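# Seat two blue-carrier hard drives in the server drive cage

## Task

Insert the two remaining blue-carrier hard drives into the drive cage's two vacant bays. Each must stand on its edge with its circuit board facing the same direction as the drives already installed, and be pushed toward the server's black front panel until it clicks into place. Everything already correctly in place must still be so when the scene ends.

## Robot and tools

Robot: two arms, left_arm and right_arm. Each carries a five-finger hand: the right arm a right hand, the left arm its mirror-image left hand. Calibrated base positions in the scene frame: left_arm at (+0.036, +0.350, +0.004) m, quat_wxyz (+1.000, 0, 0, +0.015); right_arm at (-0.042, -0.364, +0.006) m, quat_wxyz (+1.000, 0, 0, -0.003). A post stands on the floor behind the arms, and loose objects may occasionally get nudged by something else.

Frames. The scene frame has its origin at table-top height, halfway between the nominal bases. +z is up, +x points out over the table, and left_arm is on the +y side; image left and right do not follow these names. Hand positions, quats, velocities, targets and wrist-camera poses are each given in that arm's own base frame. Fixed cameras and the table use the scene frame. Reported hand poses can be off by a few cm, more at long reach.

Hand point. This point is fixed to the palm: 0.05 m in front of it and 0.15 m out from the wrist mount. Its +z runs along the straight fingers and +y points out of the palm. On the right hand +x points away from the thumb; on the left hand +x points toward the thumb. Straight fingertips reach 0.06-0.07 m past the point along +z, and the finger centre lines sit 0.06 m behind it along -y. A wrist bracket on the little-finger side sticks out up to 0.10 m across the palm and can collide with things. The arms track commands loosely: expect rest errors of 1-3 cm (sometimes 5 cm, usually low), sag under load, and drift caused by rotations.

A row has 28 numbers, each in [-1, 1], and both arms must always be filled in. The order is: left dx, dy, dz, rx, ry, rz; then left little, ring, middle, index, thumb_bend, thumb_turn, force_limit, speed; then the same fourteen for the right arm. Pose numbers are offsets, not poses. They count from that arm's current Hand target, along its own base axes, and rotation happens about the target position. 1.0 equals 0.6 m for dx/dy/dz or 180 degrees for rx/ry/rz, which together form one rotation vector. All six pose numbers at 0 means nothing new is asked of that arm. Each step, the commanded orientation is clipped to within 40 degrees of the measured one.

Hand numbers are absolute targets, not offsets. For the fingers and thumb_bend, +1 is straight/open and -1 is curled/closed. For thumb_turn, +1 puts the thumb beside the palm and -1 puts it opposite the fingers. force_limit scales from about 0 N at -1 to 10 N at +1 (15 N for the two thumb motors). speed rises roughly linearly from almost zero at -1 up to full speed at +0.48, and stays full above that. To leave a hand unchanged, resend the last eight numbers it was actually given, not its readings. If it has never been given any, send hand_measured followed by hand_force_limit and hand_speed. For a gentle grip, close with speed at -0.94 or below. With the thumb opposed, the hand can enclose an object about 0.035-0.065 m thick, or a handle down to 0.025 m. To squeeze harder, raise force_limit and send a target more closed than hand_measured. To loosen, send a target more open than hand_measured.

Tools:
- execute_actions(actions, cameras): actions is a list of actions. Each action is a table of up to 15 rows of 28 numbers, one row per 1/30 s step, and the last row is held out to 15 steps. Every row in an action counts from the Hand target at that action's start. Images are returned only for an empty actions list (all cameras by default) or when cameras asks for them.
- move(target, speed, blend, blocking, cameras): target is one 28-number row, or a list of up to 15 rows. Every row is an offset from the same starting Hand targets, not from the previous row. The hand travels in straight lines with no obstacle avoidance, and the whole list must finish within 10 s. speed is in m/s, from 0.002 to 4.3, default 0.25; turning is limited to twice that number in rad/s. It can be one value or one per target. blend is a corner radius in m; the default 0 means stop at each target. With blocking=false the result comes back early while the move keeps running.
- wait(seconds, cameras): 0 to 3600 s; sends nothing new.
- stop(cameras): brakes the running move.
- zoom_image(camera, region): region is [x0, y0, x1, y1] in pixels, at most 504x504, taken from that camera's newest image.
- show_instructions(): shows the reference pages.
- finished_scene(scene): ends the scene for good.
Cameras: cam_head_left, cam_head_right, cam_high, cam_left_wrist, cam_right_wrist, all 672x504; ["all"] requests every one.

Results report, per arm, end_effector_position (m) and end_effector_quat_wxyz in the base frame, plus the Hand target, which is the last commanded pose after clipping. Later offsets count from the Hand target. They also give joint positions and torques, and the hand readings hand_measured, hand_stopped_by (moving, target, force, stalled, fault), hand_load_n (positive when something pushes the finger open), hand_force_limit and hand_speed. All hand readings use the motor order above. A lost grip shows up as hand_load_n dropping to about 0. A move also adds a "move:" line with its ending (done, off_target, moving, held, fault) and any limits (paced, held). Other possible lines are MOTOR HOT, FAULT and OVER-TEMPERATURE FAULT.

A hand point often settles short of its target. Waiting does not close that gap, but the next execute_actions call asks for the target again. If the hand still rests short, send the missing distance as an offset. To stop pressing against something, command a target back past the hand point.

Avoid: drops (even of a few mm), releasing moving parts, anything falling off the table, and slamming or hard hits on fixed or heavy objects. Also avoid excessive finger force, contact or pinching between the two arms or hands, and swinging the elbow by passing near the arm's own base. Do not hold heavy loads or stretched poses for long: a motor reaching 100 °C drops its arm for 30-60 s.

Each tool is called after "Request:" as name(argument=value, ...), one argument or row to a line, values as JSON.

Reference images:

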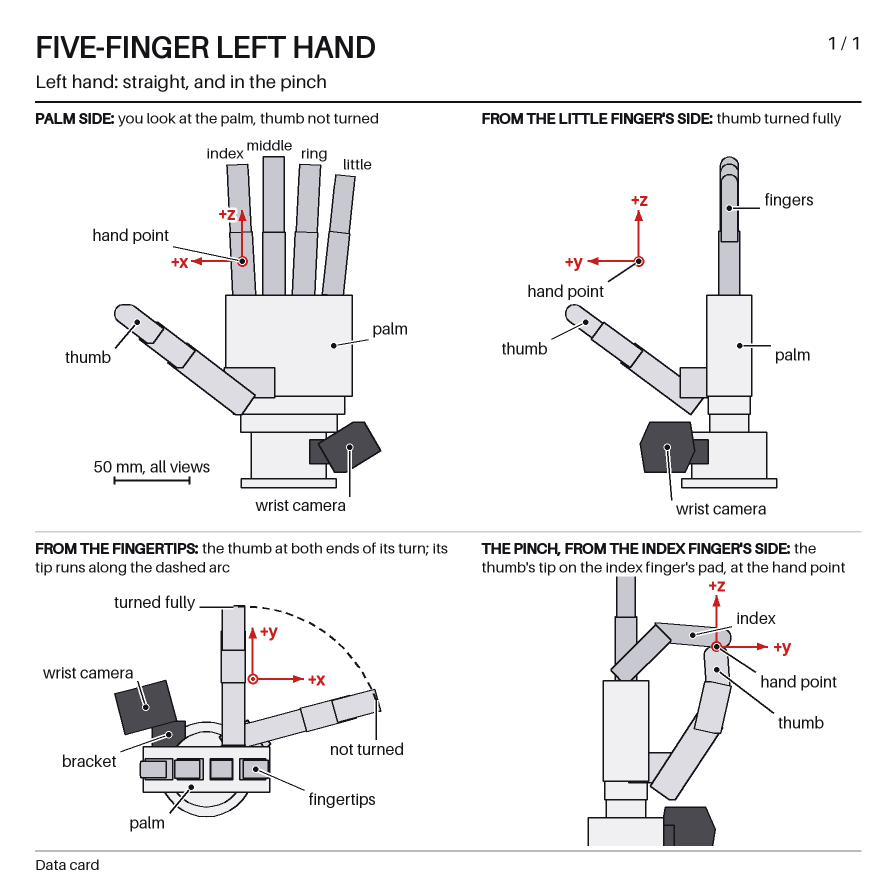

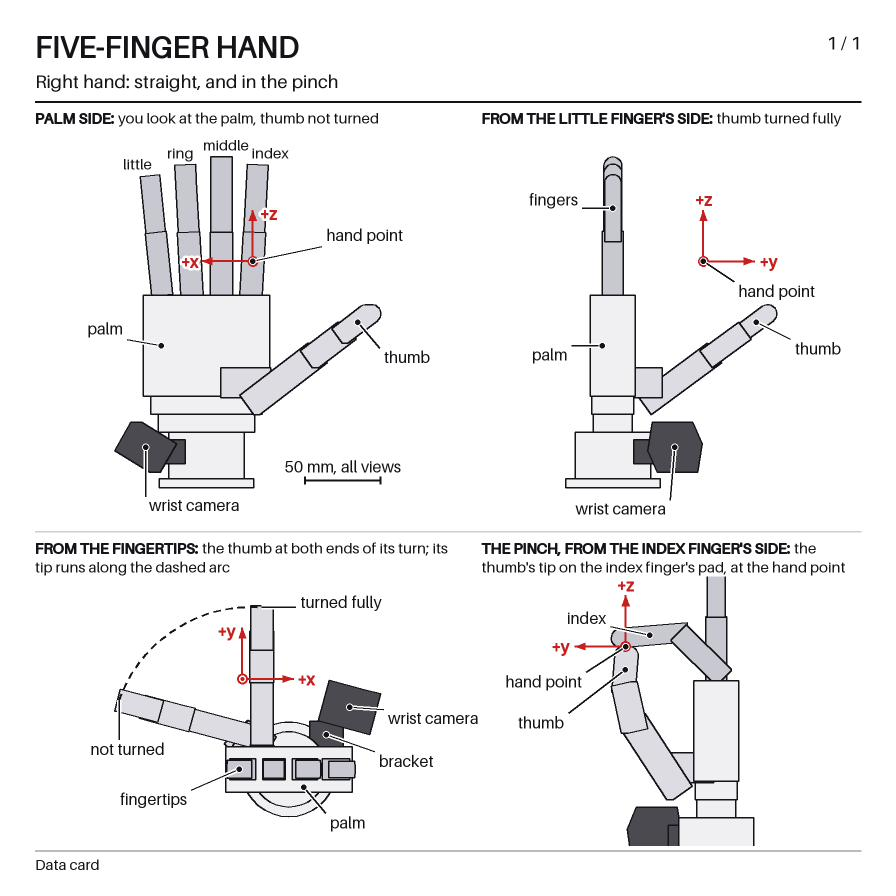

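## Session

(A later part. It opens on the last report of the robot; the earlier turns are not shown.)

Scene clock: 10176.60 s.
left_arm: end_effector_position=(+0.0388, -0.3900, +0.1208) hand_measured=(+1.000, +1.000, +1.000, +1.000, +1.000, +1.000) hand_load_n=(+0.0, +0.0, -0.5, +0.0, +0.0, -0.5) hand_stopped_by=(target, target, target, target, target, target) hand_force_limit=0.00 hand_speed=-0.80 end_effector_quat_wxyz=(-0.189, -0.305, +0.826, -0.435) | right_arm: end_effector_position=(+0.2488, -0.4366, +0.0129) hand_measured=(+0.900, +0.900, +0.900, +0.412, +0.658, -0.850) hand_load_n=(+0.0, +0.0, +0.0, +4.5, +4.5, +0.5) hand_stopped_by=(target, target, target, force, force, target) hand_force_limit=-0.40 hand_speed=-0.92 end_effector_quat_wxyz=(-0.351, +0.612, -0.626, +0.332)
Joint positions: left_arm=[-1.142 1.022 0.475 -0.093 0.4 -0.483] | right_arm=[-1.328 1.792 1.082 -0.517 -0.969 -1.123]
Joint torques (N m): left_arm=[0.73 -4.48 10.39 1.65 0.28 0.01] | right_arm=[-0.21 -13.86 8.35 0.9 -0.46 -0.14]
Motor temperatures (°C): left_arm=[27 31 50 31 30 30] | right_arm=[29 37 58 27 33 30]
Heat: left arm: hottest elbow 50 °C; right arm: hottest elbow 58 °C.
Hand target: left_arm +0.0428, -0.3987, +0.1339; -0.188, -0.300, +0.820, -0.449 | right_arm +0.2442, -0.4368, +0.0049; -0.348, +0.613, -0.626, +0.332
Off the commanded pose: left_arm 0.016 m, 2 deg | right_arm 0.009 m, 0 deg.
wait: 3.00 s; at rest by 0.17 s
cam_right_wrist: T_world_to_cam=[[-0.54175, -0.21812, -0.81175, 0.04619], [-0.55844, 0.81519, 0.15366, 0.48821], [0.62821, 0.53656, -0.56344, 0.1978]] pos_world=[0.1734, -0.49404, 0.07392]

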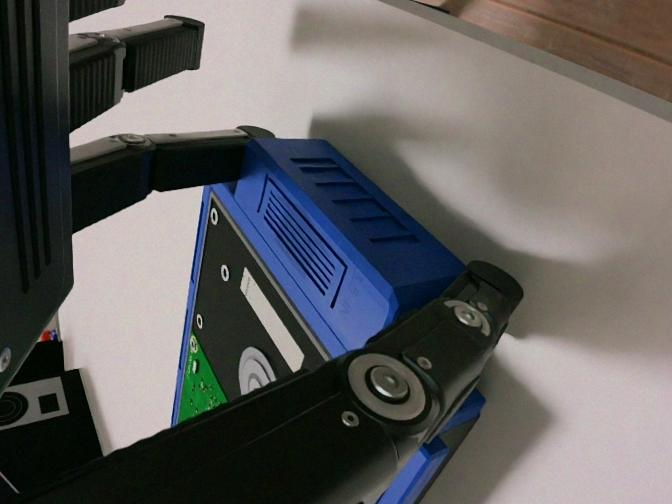

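Request:
move(
  target=[0,0,0,0,0,0,1,1,1,1,1,1,0,-0.8, 0,0,0,0,0,0,0.9,0.9,0.9,0.0,0.2,-0.85,0.3,-0.92],
)

Request:
move(
  target=[0,0,0,0,0,0,1,1,1,1,1,1,0,-0.8, 0.05,0.043,0.0,0,0,-0.05,0.9,0.9,0.9,0.0,0.2,-0.85,0.3,-0.92],
  speed=0.05,
  cameras=["cam_right_wrist","cam_high"],
)

Scene clock: 10193.93 s.
left_arm: end_effector_position=(+0.0388, -0.3900, +0.1208) hand_measured=(+1.000, +1.000, +1.000, +1.000, +1.000, +1.000) hand_load_n=(+0.0, +0.0, +0.0, +0.0, +0.0, +0.0) hand_stopped_by=(target, target, target, target, target, target) hand_force_limit=0.00 hand_speed=-0.80 end_effector_quat_wxyz=(-0.189, -0.305, +0.826, -0.435) | right_arm: end_effector_position=(+0.2488, -0.4365, +0.0130) hand_measured=(+0.900, +0.900, +0.900, +0.392, +0.624, -0.850) hand_load_n=(+0.0, +0.0, +0.0, +8.0, +9.5, +0.0) hand_stopped_by=(target, target, target, force, force, target) hand_force_limit=0.30 hand_speed=-0.92 end_effector_quat_wxyz=(-0.351, +0.612, -0.626, +0.332)
Joint positions: left_arm=[-1.142 1.022 0.475 -0.093 0.4 -0.483] | right_arm=[-1.328 1.792 1.082 -0.517 -0.97 -1.123]
Joint torques (N m): left_arm=[0.73 -4.48 10.4 1.65 0.28 0.01] | right_arm=[-0.03 -14.27 8.21 0.73 -0.49 -0.12]
Motor temperatures (°C): left_arm=[27 31 50 31 30 30] | right_arm=[29 37 56 27 33 30]
Heat: left arm: hottest elbow 50 °C; right arm: hottest elbow 56 °C.
Hand target: left_arm +0.0428, -0.3987, +0.1339; -0.188, -0.300, +0.820, -0.449 | right_arm +0.2442, -0.4368, +0.0049; -0.348, +0.613, -0.626, +0.332
Off the commanded pose: left_arm 0.016 m, 2 deg | right_arm 0.009 m, 0 deg.
move: done

Scene clock: 10196.27 s.
left_arm: end_effector_position=(+0.0388, -0.3900, +0.1208) hand_measured=(+1.000, +1.000, +1.000, +1.000, +1.000, +1.000) hand_load_n=(+0.0, +0.0, +0.0, +0.0, +0.0, +0.0) hand_stopped_by=(target, target, target, target, target, target) hand_force_limit=0.00 hand_speed=-0.80 end_effector_quat_wxyz=(-0.189, -0.305, +0.826, -0.435) | right_arm: end_effector_position=(+0.2668, -0.4301, +0.0117) hand_measured=(+0.900, +0.900, +0.900, +0.392, +0.624, -0.850) hand_load_n=(+0.0, +0.0, +0.0, +6.0, +8.0, -5.5) hand_stopped_by=(target, target, target, force, force, target) hand_force_limit=0.30 hand_speed=-0.92 end_effector_quat_wxyz=(+0.305, -0.570, +0.663, -0.376)
Joint positions: left_arm=[-1.142 1.022 0.475 -0.093 0.4 -0.483] | right_arm=[-1.276 1.708 0.924 -0.158 -0.855 -0.832]
Joint torques (N m): left_arm=[0.73 -4.42 10.39 1.63 0.28 0.01] | right_arm=[2.78 -13.51 6.65 1.17 -0.57 0.4]
Motor temperatures (°C): left_arm=[27 31 50 31 30 30] | right_arm=[29 37 56 27 33 30]
Heat: left arm: hottest elbow 50 °C; right arm: hottest elbow 56 °C.
Hand target: left_arm +0.0428, -0.3987, +0.1339; -0.188, -0.300, +0.820, -0.449 | right_arm +0.2742, -0.4110, +0.0049; +0.321, -0.562, +0.672, -0.359
Off the commanded pose: left_arm 0.016 m, 2 deg | right_arm 0.022 m, 3 deg.
move: off_target (right_arm)
cam_right_wrist: T_world_to_cam=[[-0.57515, -0.17483, -0.79915, 0.08383], [-0.42186, 0.90037, 0.10664, 0.49391], [0.70088, 0.39846, -0.5916, 0.10382]] pos_world=[0.18382, -0.47141, 0.07574]
Images, in order (width x height): cam_high 672x504, cam_right_wrist 672x504.

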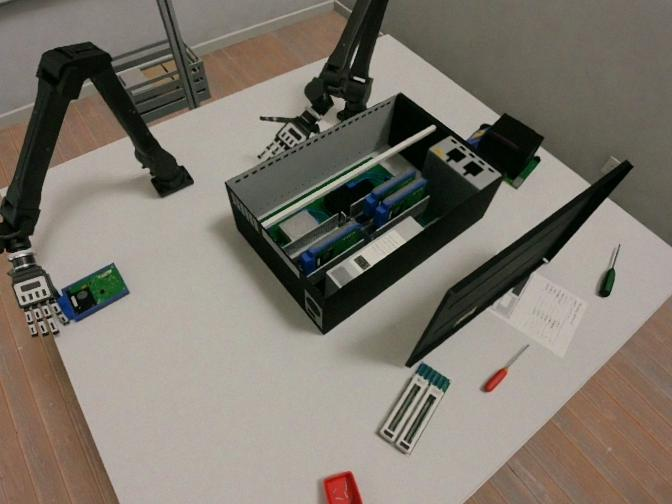

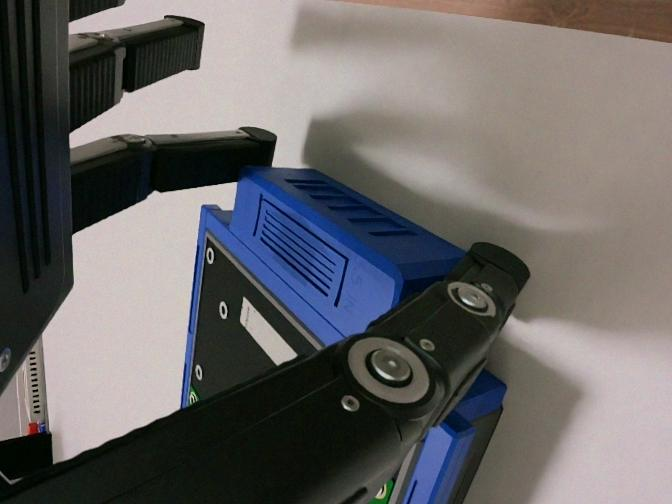

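Request:
move(
  target=[0,0,0,0,0,0,1,1,1,1,1,1,0,-0.8, 0.07,0.06,0.0,0,0,-0.055,0.9,0.9,0.9,0.0,0.2,-0.85,0.3,-0.92],
  speed=0.05,
  cameras=["cam_right_wrist","cam_high"],
)

Scene clock: 10208.23 s.
left_arm: end_effector_position=(+0.0388, -0.3900, +0.1208) hand_measured=(+1.000, +1.000, +1.000, +1.000, +1.000, +1.000) hand_load_n=(+0.0, +0.0, +0.0, +0.0, -0.5, -0.5) hand_stopped_by=(target, target, target, target, target, target) hand_force_limit=0.00 hand_speed=-0.80 end_effector_quat_wxyz=(-0.189, -0.305, +0.826, -0.435) | right_arm: end_effector_position=(+0.3101, -0.3917, +0.0076) hand_measured=(+0.900, +0.900, +0.900, +0.392, +0.622, -0.850) hand_load_n=(+0.0, +0.0, +0.0, +0.0, +0.5, -3.0) hand_stopped_by=(target, target, target, force, force, target) hand_force_limit=0.30 hand_speed=-0.92 end_effector_quat_wxyz=(+0.275, -0.508, +0.714, -0.396)
Joint positions: left_arm=[-1.142 1.022 0.475 -0.093 0.4 -0.483] | right_arm=[-1.132 1.634 0.763 0.141 -0.641 -0.503]
Joint torques (N m): left_arm=[0.73 -4.42 10.37 1.63 0.28 0.01] | right_arm=[2.02 -11.46 6.56 1.31 -0.44 0.37]
Motor temperatures (°C): left_arm=[27 31 50 31 30 30] | right_arm=[29 37 55 27 33 30]
Heat: left arm: hottest elbow 50 °C; right arm: hottest elbow 55 °C.
Hand target: left_arm +0.0428, -0.3987, +0.1339; -0.188, -0.300, +0.820, -0.449 | right_arm +0.3162, -0.3749, +0.0047; +0.289, -0.502, +0.719, -0.385
Off the commanded pose: left_arm 0.016 m, 2 deg | right_arm 0.018 m, 2 deg.
move: off_target (right_arm)
cam_right_wrist: T_world_to_cam=[[-0.59575, -0.06018, -0.80091, 0.16352], [-0.25802, 0.95867, 0.1199, 0.45004], [0.7606, 0.27808, -0.58666, -0.00998]] pos_world=[0.22113, -0.41883, 0.07116]
Images, in order (width x height): cam_high 672x504, cam_right_wrist 672x504.

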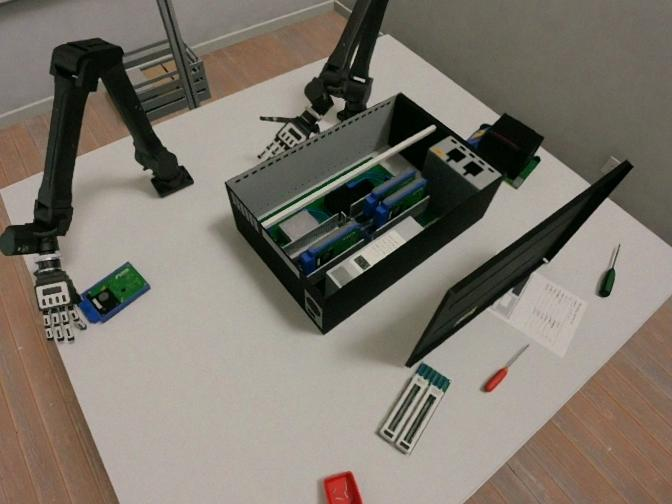

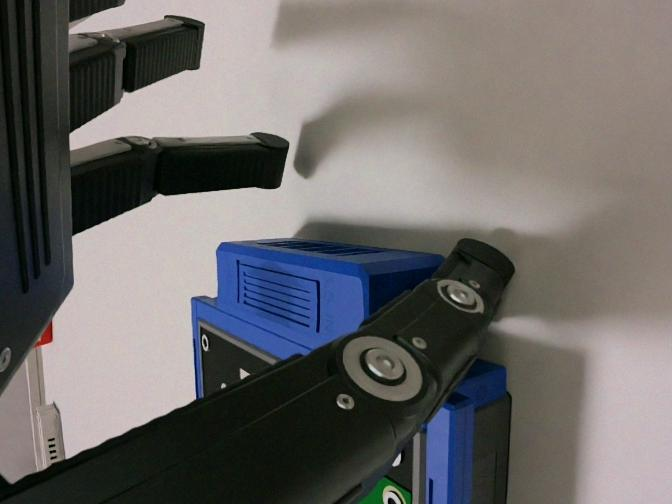

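Request:
move(
  target=[
    [0,0,0,0,0,0,1,1,1,1,1,1,0,-0.8, 0.0,-0.02,0.01,0,0,0,0.9,0.9,0.9,0.65,0.8,-0.85,0.3,-0.6],
    [0,0,0,0,0,0,1,1,1,1,1,1,0,-0.8, -0.02,-0.04,0.25,0,0,0,0.9,0.9,0.9,0.65,0.8,-0.85,0.3,-0.6],
  ],
  speed=0.1,
  cameras=["cam_right_wrist","cam_high","cam_head_right"],
)

Scene clock: 10220.27 s.
left_arm: end_effector_position=(+0.0388, -0.3900, +0.1208) hand_measured=(+1.000, +1.000, +1.000, +1.000, +1.000, +1.000) hand_load_n=(+0.0, +0.0, +0.0, +0.0, +0.0, -0.5) hand_stopped_by=(target, target, target, target, target, target) hand_force_limit=0.00 hand_speed=-0.80 end_effector_quat_wxyz=(-0.189, -0.305, +0.826, -0.435) | right_arm: end_effector_position=(+0.2987, -0.3774, +0.1262) hand_measured=(+0.900, +0.900, +0.900, +0.650, +0.798, -0.850) hand_load_n=(+0.0, +0.0, +0.0, +0.0, +0.0, +0.0) hand_stopped_by=(target, target, target, target, target, target) hand_force_limit=0.30 hand_speed=-0.60 end_effector_quat_wxyz=(+0.295, -0.498, +0.733, -0.358)
Joint positions: left_arm=[-1.142 1.022 0.475 -0.093 0.4 -0.483] | right_arm=[-1.153 1.396 0.914 -0.339 -0.678 -0.5]
Joint torques (N m): left_arm=[0.67 -4.54 10.39 1.63 0.28 0.01] | right_arm=[0.09 -11.52 15.98 0.83 -0.44 -0.09]
Motor temperatures (°C): left_arm=[27 31 50 31 30 30] | right_arm=[29 37 55 27 32 30]
Heat: left arm: hottest elbow 50 °C; right arm: hottest elbow 55 °C.
Hand target: left_arm +0.0428, -0.3987, +0.1339; -0.188, -0.300, +0.820, -0.449 | right_arm +0.3042, -0.3989, +0.1549; +0.289, -0.502, +0.719, -0.385
Off the commanded pose: left_arm 0.016 m, 2 deg | right_arm 0.036 m, 4 deg.
move: off_target (right_arm)
cam_right_wrist: T_world_to_cam=[[-0.60679, 0.01488, -0.79472, 0.28336], [-0.25879, 0.94165, 0.21522, 0.40095], [0.75155, 0.33626, -0.56754, 0.0866]] pos_world=[0.21062, -0.41089, 0.18804]
Images, in order (width x height): cam_head_right 672x504, cam_high 672x504, cam_right_wrist 672x504.

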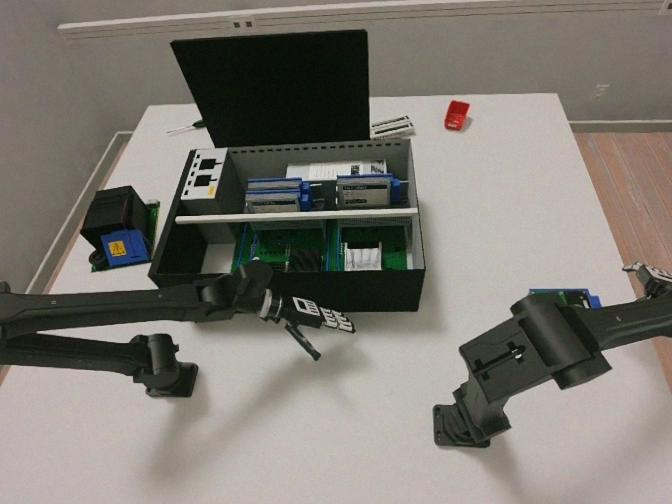

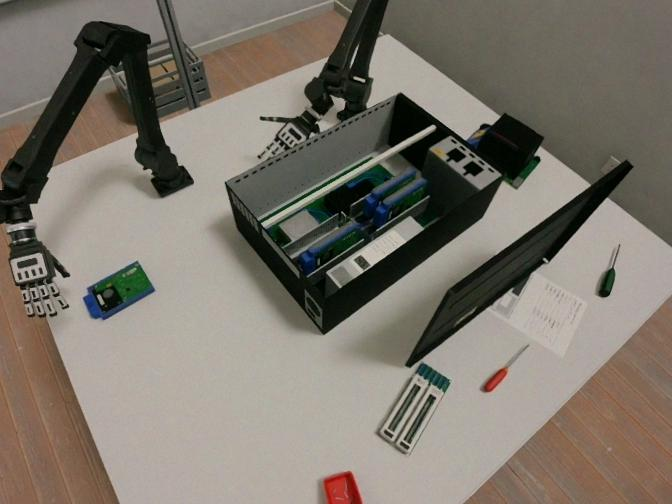

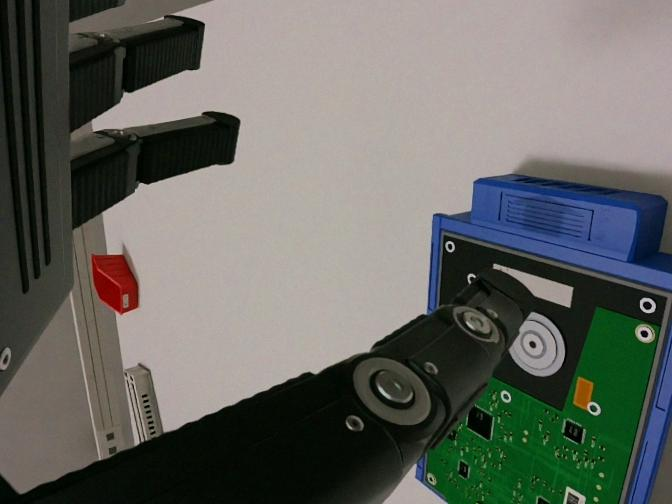

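Request:
move(
  target=[
    [0,0,0,0,0,0,1,1,1,1,1,1,0,-0.8, -0.05,0.03,0.12,0,0,0,1,1,1,1,1,1,0.3,-0.6],
    [0,0,0,0,0,0,1,1,1,1,1,1,0,-0.8, -0.2417,0.262,0.12,0.0452,0.3175,0.1022,1,1,1,1,1,1,0.3,-0.6],
  ],
  speed=0.2,
  blend=[0.02,0],
  cameras=["cam_right_wrist","cam_high","cam_head_right"],
)

Scene clock: 10325.73 s.
left_arm: end_effector_position=(+0.0388, -0.3900, +0.1208) hand_measured=(+1.000, +1.000, +1.000, +1.000, +1.000, +1.000) hand_load_n=(+0.0, +0.0, +0.0, +0.0, +0.0, -0.5) hand_stopped_by=(target, target, target, target, target, target) hand_force_limit=0.00 hand_speed=-0.80 end_effector_quat_wxyz=(-0.189, -0.305, +0.826, -0.435) | right_arm: end_effector_position=(+0.1508, -0.2325, +0.2142) hand_measured=(+1.000, +1.000, +1.000, +1.000, +1.000, +1.000) hand_load_n=(+0.0, +0.0, +0.0, +0.0, +0.0, +0.0) hand_stopped_by=(target, target, target, target, target, target) hand_force_limit=0.30 hand_speed=-0.60 end_effector_quat_wxyz=(-0.004, +0.702, -0.712, -0.013)
Joint positions: left_arm=[-1.142 1.022 0.475 -0.093 0.4 -0.483] | right_arm=[-0.899 1.243 1.164 -1.518 -0.004 -0.885]
Joint torques (N m): left_arm=[0.67 -4.48 10.39 1.63 0.29 0.01] | right_arm=[1.85 -6.01 14.9 -0.02 0.18 -0.01]
Motor temperatures (°C): left_arm=[27 31 50 31 30 30] | right_arm=[29 36 64 27 32 30]
Heat: left arm: hottest elbow 50 °C; right arm: hottest elbow 64 °C.
Hand target: left_arm +0.0428, -0.3987, +0.1339; -0.188, -0.300, +0.820, -0.449 | right_arm +0.1592, -0.2418, +0.2268; +0.000, +0.707, -0.707, +0.000
Off the commanded pose: left_arm 0.016 m, 2 deg | right_arm 0.018 m, 2 deg.
move: off_target (right_arm)
cam_right_wrist: T_world_to_cam=[[-0.97133, -0.23493, 0.03626, 0.08024], [-0.17395, 0.80641, 0.56519, 0.0881], [-0.16202, 0.54268, -0.82416, 0.43972]] pos_world=[0.16451, -0.29082, 0.3097]
Images, in order (width x height): cam_head_right 672x504, cam_high 672x504, cam_right_wrist 672x504.

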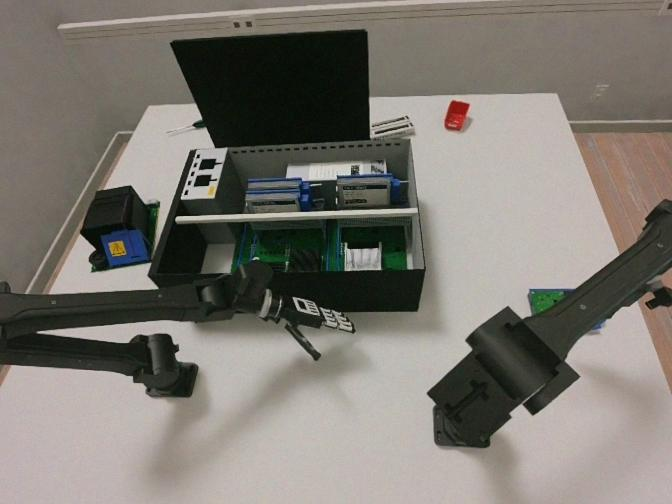

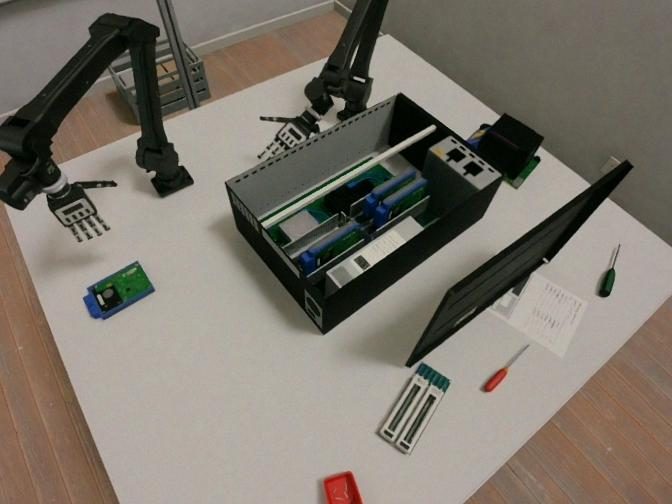

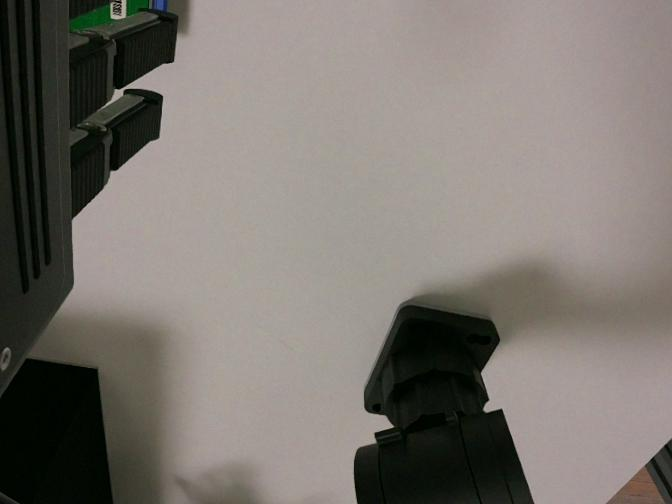

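Request:
move(
  target=[0,0,0,0,0,0,1,1,1,1,1,1,0,-0.8, -0.0,0.0,-0.24,0,0,0,1,1,1,1,1,1,0.3,-0.6],
  speed=0.12,
  cameras=["cam_high","cam_head_right"],
)

Scene clock: 10341.70 s.
left_arm: end_effector_position=(+0.0388, -0.3900, +0.1208) hand_measured=(+1.000, +1.000, +1.000, +1.000, +1.000, +1.000) hand_load_n=(+0.0, +0.0, +0.0, +0.0, +0.0, +0.0) hand_stopped_by=(target, target, target, target, target, target) hand_force_limit=0.00 hand_speed=-0.80 end_effector_quat_wxyz=(-0.189, -0.305, +0.826, -0.435) | right_arm: end_effector_position=(+0.1588, -0.2426, +0.0877) hand_measured=(+1.000, +1.000, +1.000, +1.000, +1.000, +1.000) hand_load_n=(+0.0, +0.0, +0.0, +0.0, +0.0, +0.0) hand_stopped_by=(target, target, target, target, target, target) hand_force_limit=0.30 hand_speed=-0.60 end_effector_quat_wxyz=(-0.002, +0.702, -0.712, +0.003)
Joint positions: left_arm=[-1.142 1.022 0.475 -0.093 0.4 -0.483] | right_arm=[-0.899 1.34 0.913 -1.137 -0.004 -0.885]
Joint torques (N m): left_arm=[0.67 -4.48 10.39 1.65 0.28 0.01] | right_arm=[1.03 -7.24 9.02 0.47 0.13 -0.02]
Motor temperatures (°C): left_arm=[27 31 50 31 30 30] | right_arm=[29 36 63 27 32 30]
Heat: left arm: hottest elbow 50 °C; right arm: hottest elbow 63 °C.
Hand target: left_arm +0.0428, -0.3987, +0.1339; -0.188, -0.300, +0.820, -0.449 | right_arm +0.1592, -0.2418, +0.0829; +0.000, +0.707, -0.707, +0.001
Off the commanded pose: left_arm 0.016 m, 2 deg | right_arm 0.005 m, 1 deg.
move: done
Images, in order (width x height): cam_head_right 672x504, cam_high 672x504.

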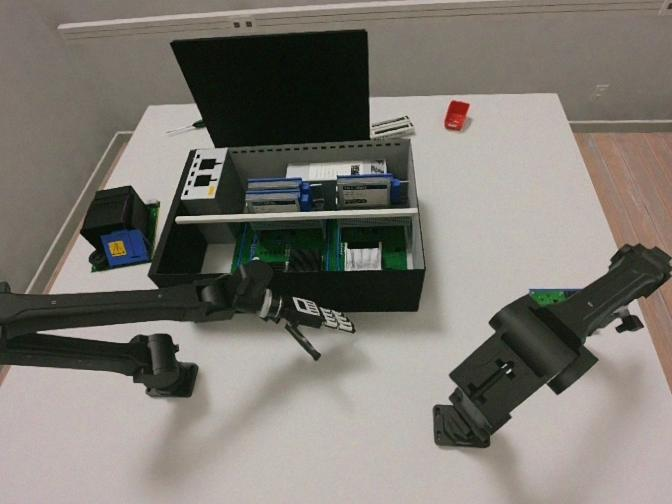

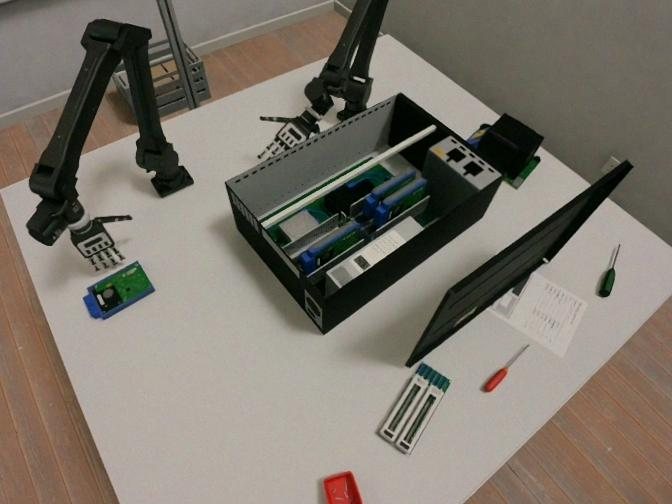

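Request:
zoom_image(
  camera="cam_high",
  region=[60, 200, 170, 330],
)

Scaled by 3.877 from the camera's image (finer frame: 960x720).

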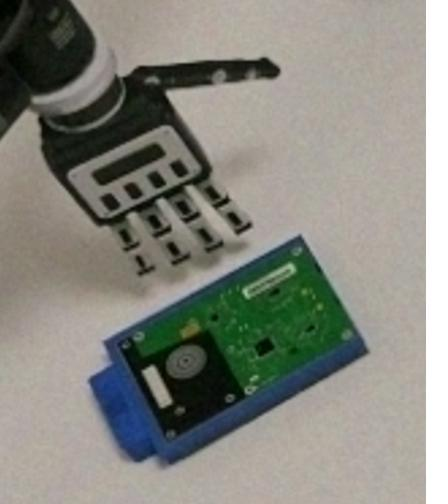

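Request:
move(
  target=[
    [0,0,0,0,0,0,1,1,1,1,1,1,0,-0.8, 0.0,0.0,-0.033,0,0,0,1,1,1,1,1,1,0.3,-0.6],
    [0,0,0,0,0,0,1,1,1,1,1,1,0,-0.8, 0.024,0.0,-0.033,0,0,0,1,1,1,1,1,1,0.3,-0.6],
  ],
  speed=0.06,
  cameras=["cam_high"],
)

Request:
zoom_image(
  camera="cam_high",
  region=[60, 200, 170, 330],
)

Scene clock: 10414.10 s.
left_arm: end_effector_position=(+0.0388, -0.3900, +0.1208) hand_measured=(+1.000, +1.000, +1.000, +1.000, +1.000, +1.000) hand_load_n=(+0.0, +0.0, +0.0, +0.0, +0.0, +0.0) hand_stopped_by=(target, target, target, target, target, target) hand_force_limit=0.00 hand_speed=-0.80 end_effector_quat_wxyz=(-0.189, -0.305, +0.826, -0.435) | right_arm: end_effector_position=(+0.1660, -0.2364, +0.0619) hand_measured=(+1.000, +1.000, +1.000, +1.000, +1.000, +1.000) hand_load_n=(+0.0, +0.0, +0.0, +0.0, +0.0, +0.0) hand_stopped_by=(target, target, target, target, target, target) hand_force_limit=0.30 hand_speed=-0.60 end_effector_quat_wxyz=(-0.002, +0.711, -0.704, -0.007)
Joint positions: left_arm=[-1.142 1.022 0.475 -0.093 0.4 -0.483] | right_arm=[-0.867 1.39 0.881 -1.077 -0.003 -0.877]
Joint torques (N m): left_arm=[0.67 -4.48 10.39 1.63 0.28 0.01] | right_arm=[1.61 -7.65 11.08 0.46 0.1 0.19]
Motor temperatures (°C): left_arm=[27 31 50 31 30 30] | right_arm=[29 35 57 27 31 30]
Heat: left arm: hottest elbow 50 °C; right arm: hottest elbow 57 °C.
Hand target: left_arm +0.0428, -0.3987, +0.1339; -0.188, -0.300, +0.820, -0.449 | right_arm +0.1736, -0.2417, +0.0630; +0.000, +0.707, -0.707, +0.000
Off the commanded pose: left_arm 0.016 m, 2 deg | right_arm 0.009 m, 1 deg.
move: done

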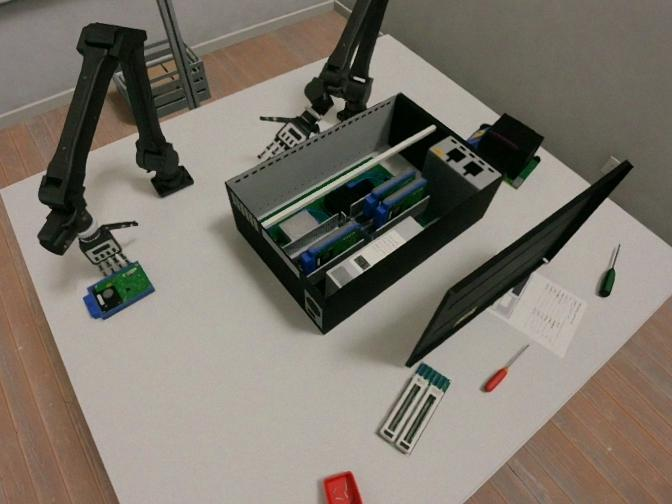

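Scaled by 3.877 from the camera's image (finer frame: 960x720).

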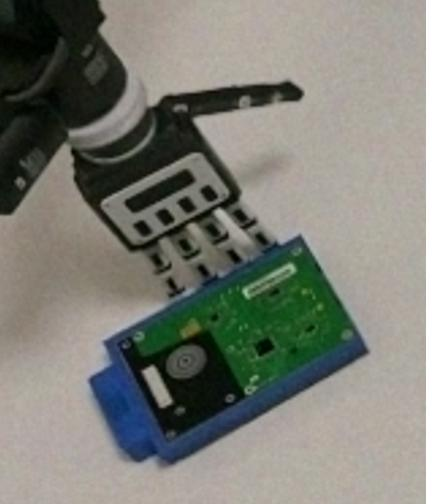

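Request:
move(
  target=[
    [0,0,0,0,0,0,1,1,1,1,1,1,0,-0.8, 0.015,0.0,0.012,0,0,0,1,1,1,1,1,1,0.3,-0.6],
    [0,0,0,0,0,0,1,1,1,1,1,1,0,-0.8, 0.066,0.02,0.012,0,0,-0.0556,1,1,1,1,1,1,0.3,-0.6],
    [0,0,0,0,0,0,1,1,1,1,1,1,0,-0.8, 0.118,0.0317,0.012,0,0,-0.111,1,1,1,1,1,1,0.3,-0.6],
  ],
  speed=0.04,
  blend=0.01,
  cameras=["cam_high"],
)

Request:
zoom_image(
  camera="cam_high",
  region=[60, 200, 190, 350],
)

Scene clock: 10434.67 s.
left_arm: end_effector_position=(+0.0388, -0.3900, +0.1208) hand_measured=(+1.000, +1.000, +1.000, +1.000, +1.000, +1.000) hand_load_n=(+0.0, +0.0, +0.0, +0.0, +0.0, +0.0) hand_stopped_by=(target, target, target, target, target, target) hand_force_limit=0.00 hand_speed=-0.80 end_effector_quat_wxyz=(-0.189, -0.305, +0.826, -0.435) | right_arm: end_effector_position=(+0.2211, -0.2090, +0.0624) hand_measured=(+1.000, +1.000, +1.000, +1.000, +1.000, +1.000) hand_load_n=(+0.0, +0.0, -1.0, -1.0, +0.0, +0.0) hand_stopped_by=(target, target, target, target, target, target) hand_force_limit=0.30 hand_speed=-0.60 end_effector_quat_wxyz=(-0.005, -0.578, +0.816, +0.020)
Joint positions: left_arm=[-1.142 1.022 0.475 -0.093 0.4 -0.483] | right_arm=[-0.765 1.465 0.954 -1.101 0.003 -0.426]
Joint torques (N m): left_arm=[0.73 -4.48 10.39 1.63 0.28 0.01] | right_arm=[2.08 -8.06 14.41 0.16 -0.16 0.23]
Motor temperatures (°C): left_arm=[27 31 50 31 30 30] | right_arm=[29 35 56 27 31 30]
Heat: left arm: hottest elbow 50 °C; right arm: hottest elbow 56 °C.
Hand target: left_arm +0.0428, -0.3987, +0.1339; -0.188, -0.300, +0.820, -0.449 | right_arm +0.2444, -0.2227, +0.0701; +0.000, -0.574, +0.819, +0.000
Off the commanded pose: left_arm 0.016 m, 2 deg | right_arm 0.028 m, 2 deg.
move: off_target (right_arm); blend cut to 0.0058 m at target 1

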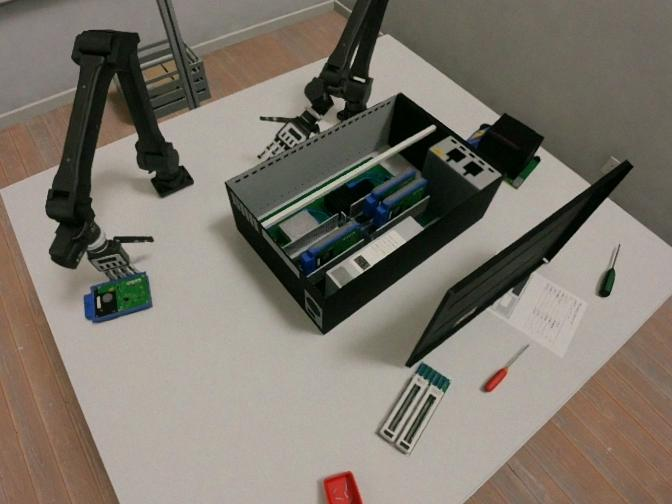

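Scaled by 3.360 from the camera's image (finer frame: 960x720).

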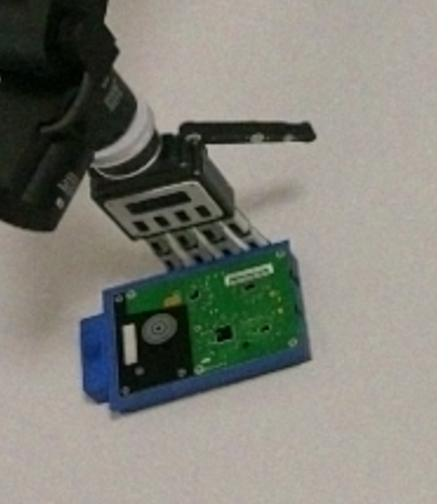

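Request:
move(
  target=[
    [0,0,0,0,0,0,1,1,1,1,1,1,0,-0.8, 0.076,-0.019,0.0,0,0,-0.0556,1,1,1,1,1,1,0.3,-0.6],
    [0,0,0,0,0,0,1,1,1,1,1,1,0,-0.8, 0.1277,-0.022,0.0,0,0,-0.111,1,1,1,1,1,1,0.3,-0.6],
  ],
  speed=0.04,
  blend=[0.01,0],
  cameras=["cam_high"],
)

Request:
zoom_image(
  camera="cam_high",
  region=[60, 200, 190, 350],
)

Scene clock: 10450.80 s.
left_arm: end_effector_position=(+0.0388, -0.3900, +0.1208) hand_measured=(+1.000, +1.000, +1.000, +1.000, +1.000, +1.000) hand_load_n=(+0.0, -0.5, +0.0, +0.0, +0.0, +0.0) hand_stopped_by=(target, target, target, target, target, target) hand_force_limit=0.00 hand_speed=-0.80 end_effector_quat_wxyz=(-0.189, -0.305, +0.826, -0.435) | right_arm: end_effector_position=(+0.2963, -0.2208, +0.0623) hand_measured=(+1.000, +1.000, +1.000, +1.000, +1.000, +1.000) hand_load_n=(+0.0, +0.0, -1.0, -1.5, +0.0, +0.0) hand_stopped_by=(target, target, target, target, target, target) hand_force_limit=0.30 hand_speed=-0.60 end_effector_quat_wxyz=(-0.010, -0.429, +0.903, +0.021)
Joint positions: left_arm=[-1.142 1.022 0.475 -0.093 0.4 -0.483] | right_arm=[-0.717 1.61 1.122 -1.129 0.001 -0.033]
Joint torques (N m): left_arm=[0.73 -4.48 10.39 1.63 0.28 0.01] | right_arm=[1.38 -10.93 14.98 0.23 -0.06 0.25]
Motor temperatures (°C): left_arm=[27 31 50 31 30 30] | right_arm=[29 35 57 27 31 30]
Heat: left arm: hottest elbow 50 °C; right arm: hottest elbow 57 °C.
Hand target: left_arm +0.0428, -0.3987, +0.1339; -0.188, -0.300, +0.820, -0.449 | right_arm +0.3210, -0.2359, +0.0703; +0.000, -0.423, +0.906, -0.001
Off the commanded pose: left_arm 0.016 m, 2 deg | right_arm 0.030 m, 3 deg.
move: off_target (right_arm)

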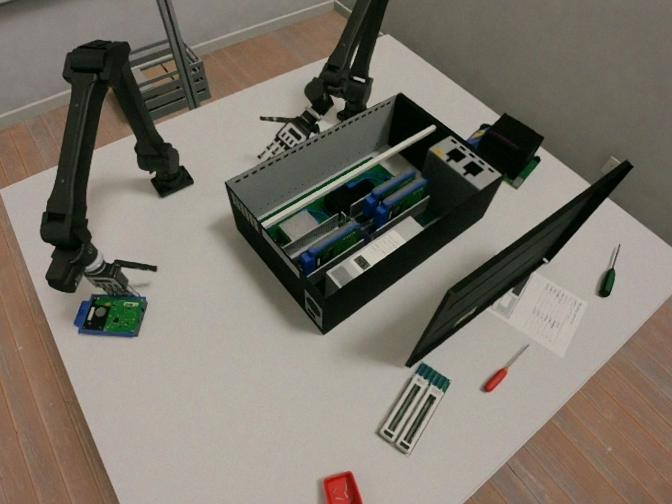

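Scaled by 3.360 from the camera's image (finer frame: 960x720).

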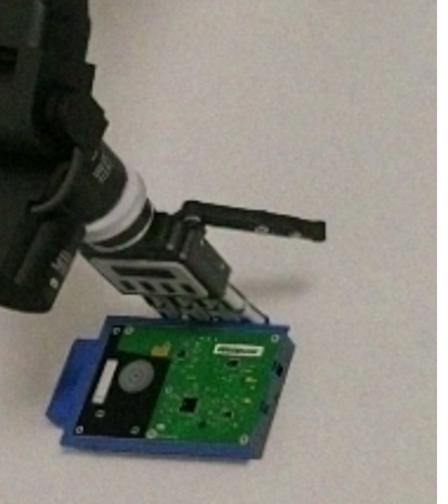

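Request:
move(
  target=[
    [0,0,0,0,0,0,1,1,1,1,1,1,0,-0.8, -0.085,0.06,0.016,0,0,0,1,1,1,1,1,1,0.3,-0.6],
    [0,0,0,0,0,0,1,1,1,1,1,1,0,-0.8, -0.085,0.06,0.2,0,0,0,1,1,1,1,1,1,0.3,-0.6],
    [0,0,0,0,0,0,1,1,1,1,1,1,0,-0.8, 0.04,-0.295,0.2,0,0,-0.5,1,1,1,1,1,1,0.3,-0.6],
  ],
  speed=[0.05,0.12,0.2],
  blend=[0.01,0.03,0],
  cameras=["cam_high","cam_right_wrist","cam_head_right"],
)

Scene clock: 10491.17 s.
left_arm: end_effector_position=(+0.0388, -0.3900, +0.1208) hand_measured=(+1.000, +1.000, +1.000, +1.000, +1.000, +1.000) hand_load_n=(+0.0, +0.0, -0.5, +0.0, +0.0, -0.5) hand_stopped_by=(target, target, target, target, target, target) hand_force_limit=0.00 hand_speed=-0.80 end_effector_quat_wxyz=(-0.189, -0.305, +0.826, -0.435) | right_arm: end_effector_position=(+0.3373, -0.3952, +0.1757) hand_measured=(+1.000, +1.000, +1.000, +1.000, +1.000, +1.000) hand_load_n=(+0.0, +0.0, +0.0, +0.0, +0.0, +0.0) hand_stopped_by=(target, target, target, target, target, target) hand_force_limit=0.30 hand_speed=-0.60 end_effector_quat_wxyz=(-0.013, +0.331, +0.943, +0.010)
Joint positions: left_arm=[-1.142 1.022 0.475 -0.093 0.4 -0.483] | right_arm=[-0.992 1.693 1.551 -1.462 0.001 1.255]
Joint torques (N m): left_arm=[0.67 -4.48 10.39 1.63 0.28 0.01] | right_arm=[0.09 -14.45 16.1 -0.02 0.01 0.21]
Motor temperatures (°C): left_arm=[27 31 50 31 30 30] | right_arm=[29 36 59 27 31 30]
Heat: left arm: hottest elbow 50 °C; right arm: hottest elbow 59 °C.
Hand target: left_arm +0.0428, -0.3987, +0.1339; -0.188, -0.300, +0.820, -0.449 | right_arm +0.3451, -0.4130, +0.1904; +0.000, +0.342, +0.940, -0.001
Off the commanded pose: left_arm 0.016 m, 2 deg | right_arm 0.024 m, 2 deg.
move: off_target (right_arm)
cam_right_wrist: T_world_to_cam=[[0.41362, 0.9093, 0.04574, 0.20801], [0.76763, -0.3753, 0.51951, -0.50313], [0.48956, -0.17977, -0.85324, 0.02632]] pos_world=[0.2873, -0.37324, 0.27432]
Images, in order (width x height): cam_head_right 672x504, cam_high 672x504, cam_right_wrist 672x504.

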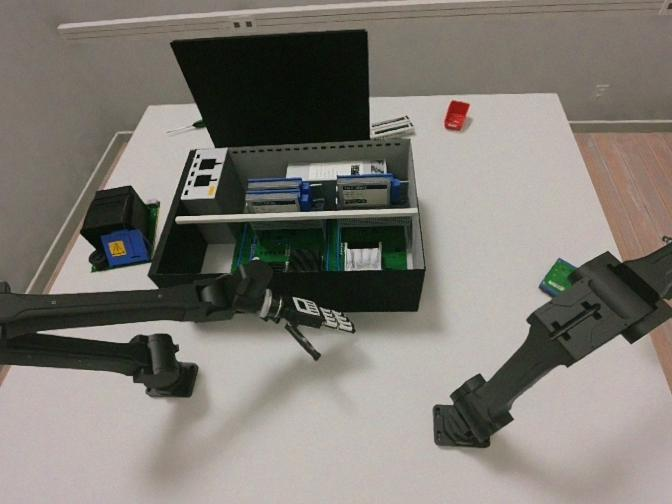

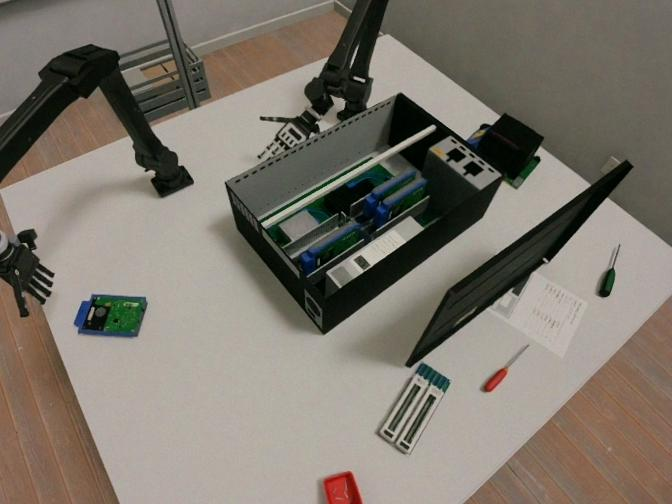

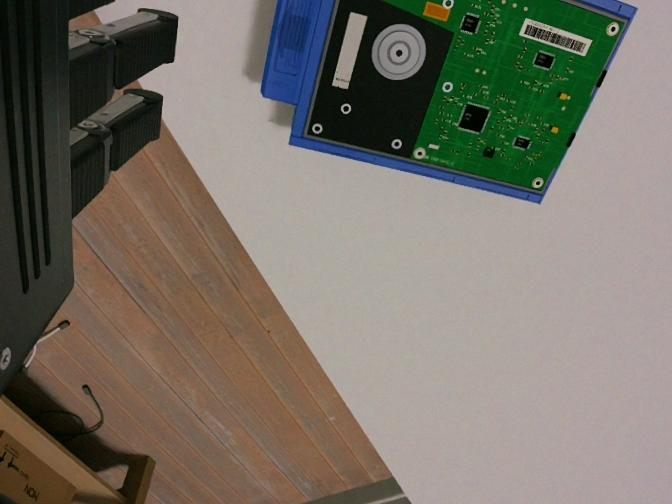

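Request:
move(
  target=[0,0,0,0,0,0,1,1,1,1,1,1,0,-0.8, 0.005,0.015,-0.2,0,0,0,1,1,1,1,1,1,0.3,-0.6],
  speed=0.12,
  cameras=["cam_high","cam_right_wrist"],
)

Scene clock: 10509.30 s.
left_arm: end_effector_position=(+0.0388, -0.3900, +0.1208) hand_measured=(+1.000, +1.000, +1.000, +1.000, +1.000, +1.000) hand_load_n=(+0.0, +0.0, +0.0, +0.0, +0.0, +0.0) hand_stopped_by=(target, target, target, target, target, target) hand_force_limit=0.00 hand_speed=-0.80 end_effector_quat_wxyz=(-0.189, -0.305, +0.826, -0.435) | right_arm: end_effector_position=(+0.3446, -0.4063, +0.0772) hand_measured=(+1.000, +1.000, +1.000, +1.000, +1.000, +1.000) hand_load_n=(+0.0, +0.0, +0.0, +0.0, +0.0, +0.0) hand_stopped_by=(target, target, target, target, target, target) hand_force_limit=0.30 hand_speed=-0.60 end_effector_quat_wxyz=(+0.002, +0.338, +0.941, -0.002)
Joint positions: left_arm=[-1.142 1.022 0.475 -0.093 0.4 -0.483] | right_arm=[-0.992 1.765 1.379 -1.179 0.001 1.269]
Joint torques (N m): left_arm=[0.67 -4.48 10.39 1.63 0.28 0.01] | right_arm=[2.2 -14.15 9.33 0.64 0.02 0.17]
Motor temperatures (°C): left_arm=[27 31 50 31 30 30] | right_arm=[29 36 61 27 31 30]
Heat: left arm: hottest elbow 50 °C; right arm: hottest elbow 61 °C.
Hand target: left_arm +0.0428, -0.3987, +0.1339; -0.188, -0.300, +0.820, -0.449 | right_arm +0.3480, -0.4038, +0.0703; +0.000, +0.342, +0.940, -0.001
Off the commanded pose: left_arm 0.016 m, 2 deg | right_arm 0.008 m, 0 deg.
move: done
cam_right_wrist: T_world_to_cam=[[0.42607, 0.90434, 0.02502, 0.21485], [0.75094, -0.36895, 0.5477, -0.45553], [0.50454, -0.21457, -0.8363, -0.08398]] pos_world=[0.2929, -0.38039, 0.17388]

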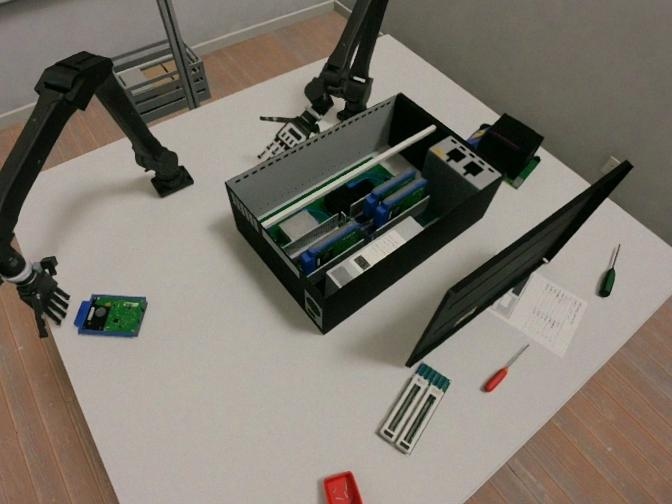

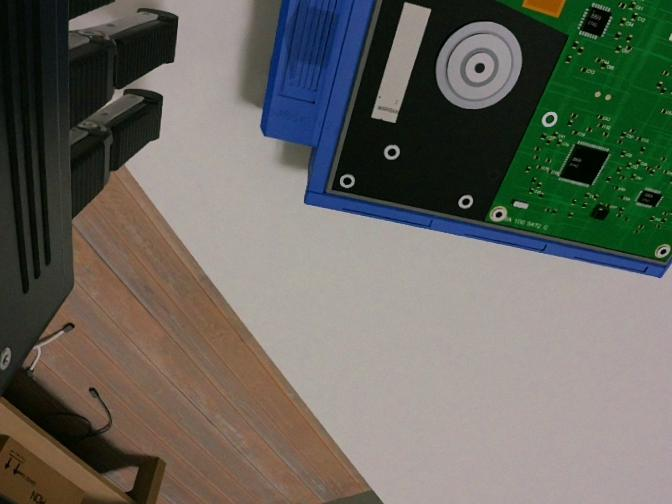

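Request:
move(
  target=[
    [0,0,0,0,0,0,1,1,1,1,1,1,0,-0.8, 0.02,0.024,-0.01,0,0,0,1,1,1,1,1,1,0.3,-0.6],
    [0,0,0,0,0,0,1,1,1,1,1,1,0,-0.8, 0.09,0.107,-0.01,0,0,0,1,1,1,1,1,1,0.3,-0.6],
  ],
  speed=0.05,
  blend=[0.01,0],
  cameras=["cam_high","cam_right_wrist"],
)

Scene clock: 10522.63 s.
left_arm: end_effector_position=(+0.0388, -0.3900, +0.1208) hand_measured=(+1.000, +1.000, +1.000, +1.000, +1.000, +1.000) hand_load_n=(+0.0, +0.0, +0.0, +0.0, +0.0, +0.0) hand_stopped_by=(target, target, target, target, target, target) hand_force_limit=0.00 hand_speed=-0.80 end_effector_quat_wxyz=(-0.189, -0.305, +0.826, -0.435) | right_arm: end_effector_position=(+0.3949, -0.3509, +0.0636) hand_measured=(+1.000, +1.000, +1.000, +1.000, +1.000, +1.000) hand_load_n=(+0.0, +0.0, +0.0, +0.0, +0.0, +0.0) hand_stopped_by=(target, target, target, target, target, target) hand_force_limit=0.30 hand_speed=-0.60 end_effector_quat_wxyz=(-0.005, +0.342, +0.940, -0.005)
Joint positions: left_arm=[-1.142 1.022 0.475 -0.093 0.4 -0.483] | right_arm=[-0.842 1.75 1.323 -1.148 0.014 1.427]
Joint torques (N m): left_arm=[0.62 -4.42 10.4 1.63 0.28 0.01] | right_arm=[1.14 -16.03 8.44 0.55 -0.55 0.19]
Motor temperatures (°C): left_arm=[27 31 50 31 30 30] | right_arm=[29 36 60 27 31 30]
Heat: left arm: hottest elbow 50 °C; right arm: hottest elbow 60 °C.
Hand target: left_arm +0.0428, -0.3987, +0.1339; -0.188, -0.300, +0.820, -0.449 | right_arm +0.4020, -0.3396, +0.0643; +0.000, +0.342, +0.940, -0.001
Off the commanded pose: left_arm 0.016 m, 2 deg | right_arm 0.013 m, 1 deg.
move: off_target (right_arm); blend cut to 0.0099 m at target 1
cam_right_wrist: T_world_to_cam=[[0.43296, 0.90126, 0.01693, 0.14041], [0.75693, -0.37369, 0.5361, -0.46866], [0.48949, -0.2193, -0.84398, -0.10404]] pos_world=[0.34488, -0.32449, 0.16106]

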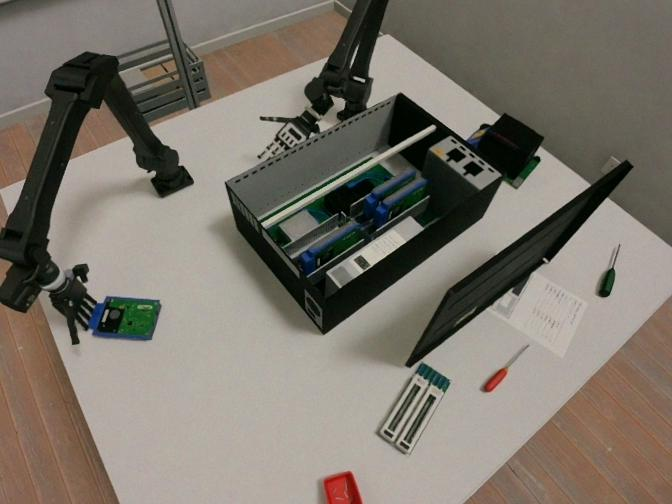

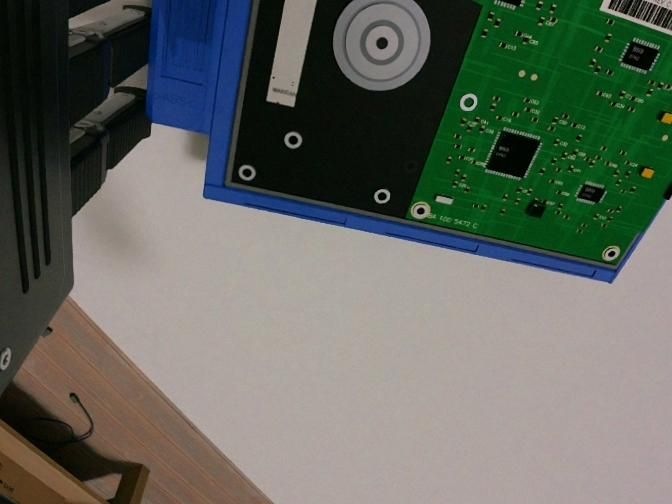

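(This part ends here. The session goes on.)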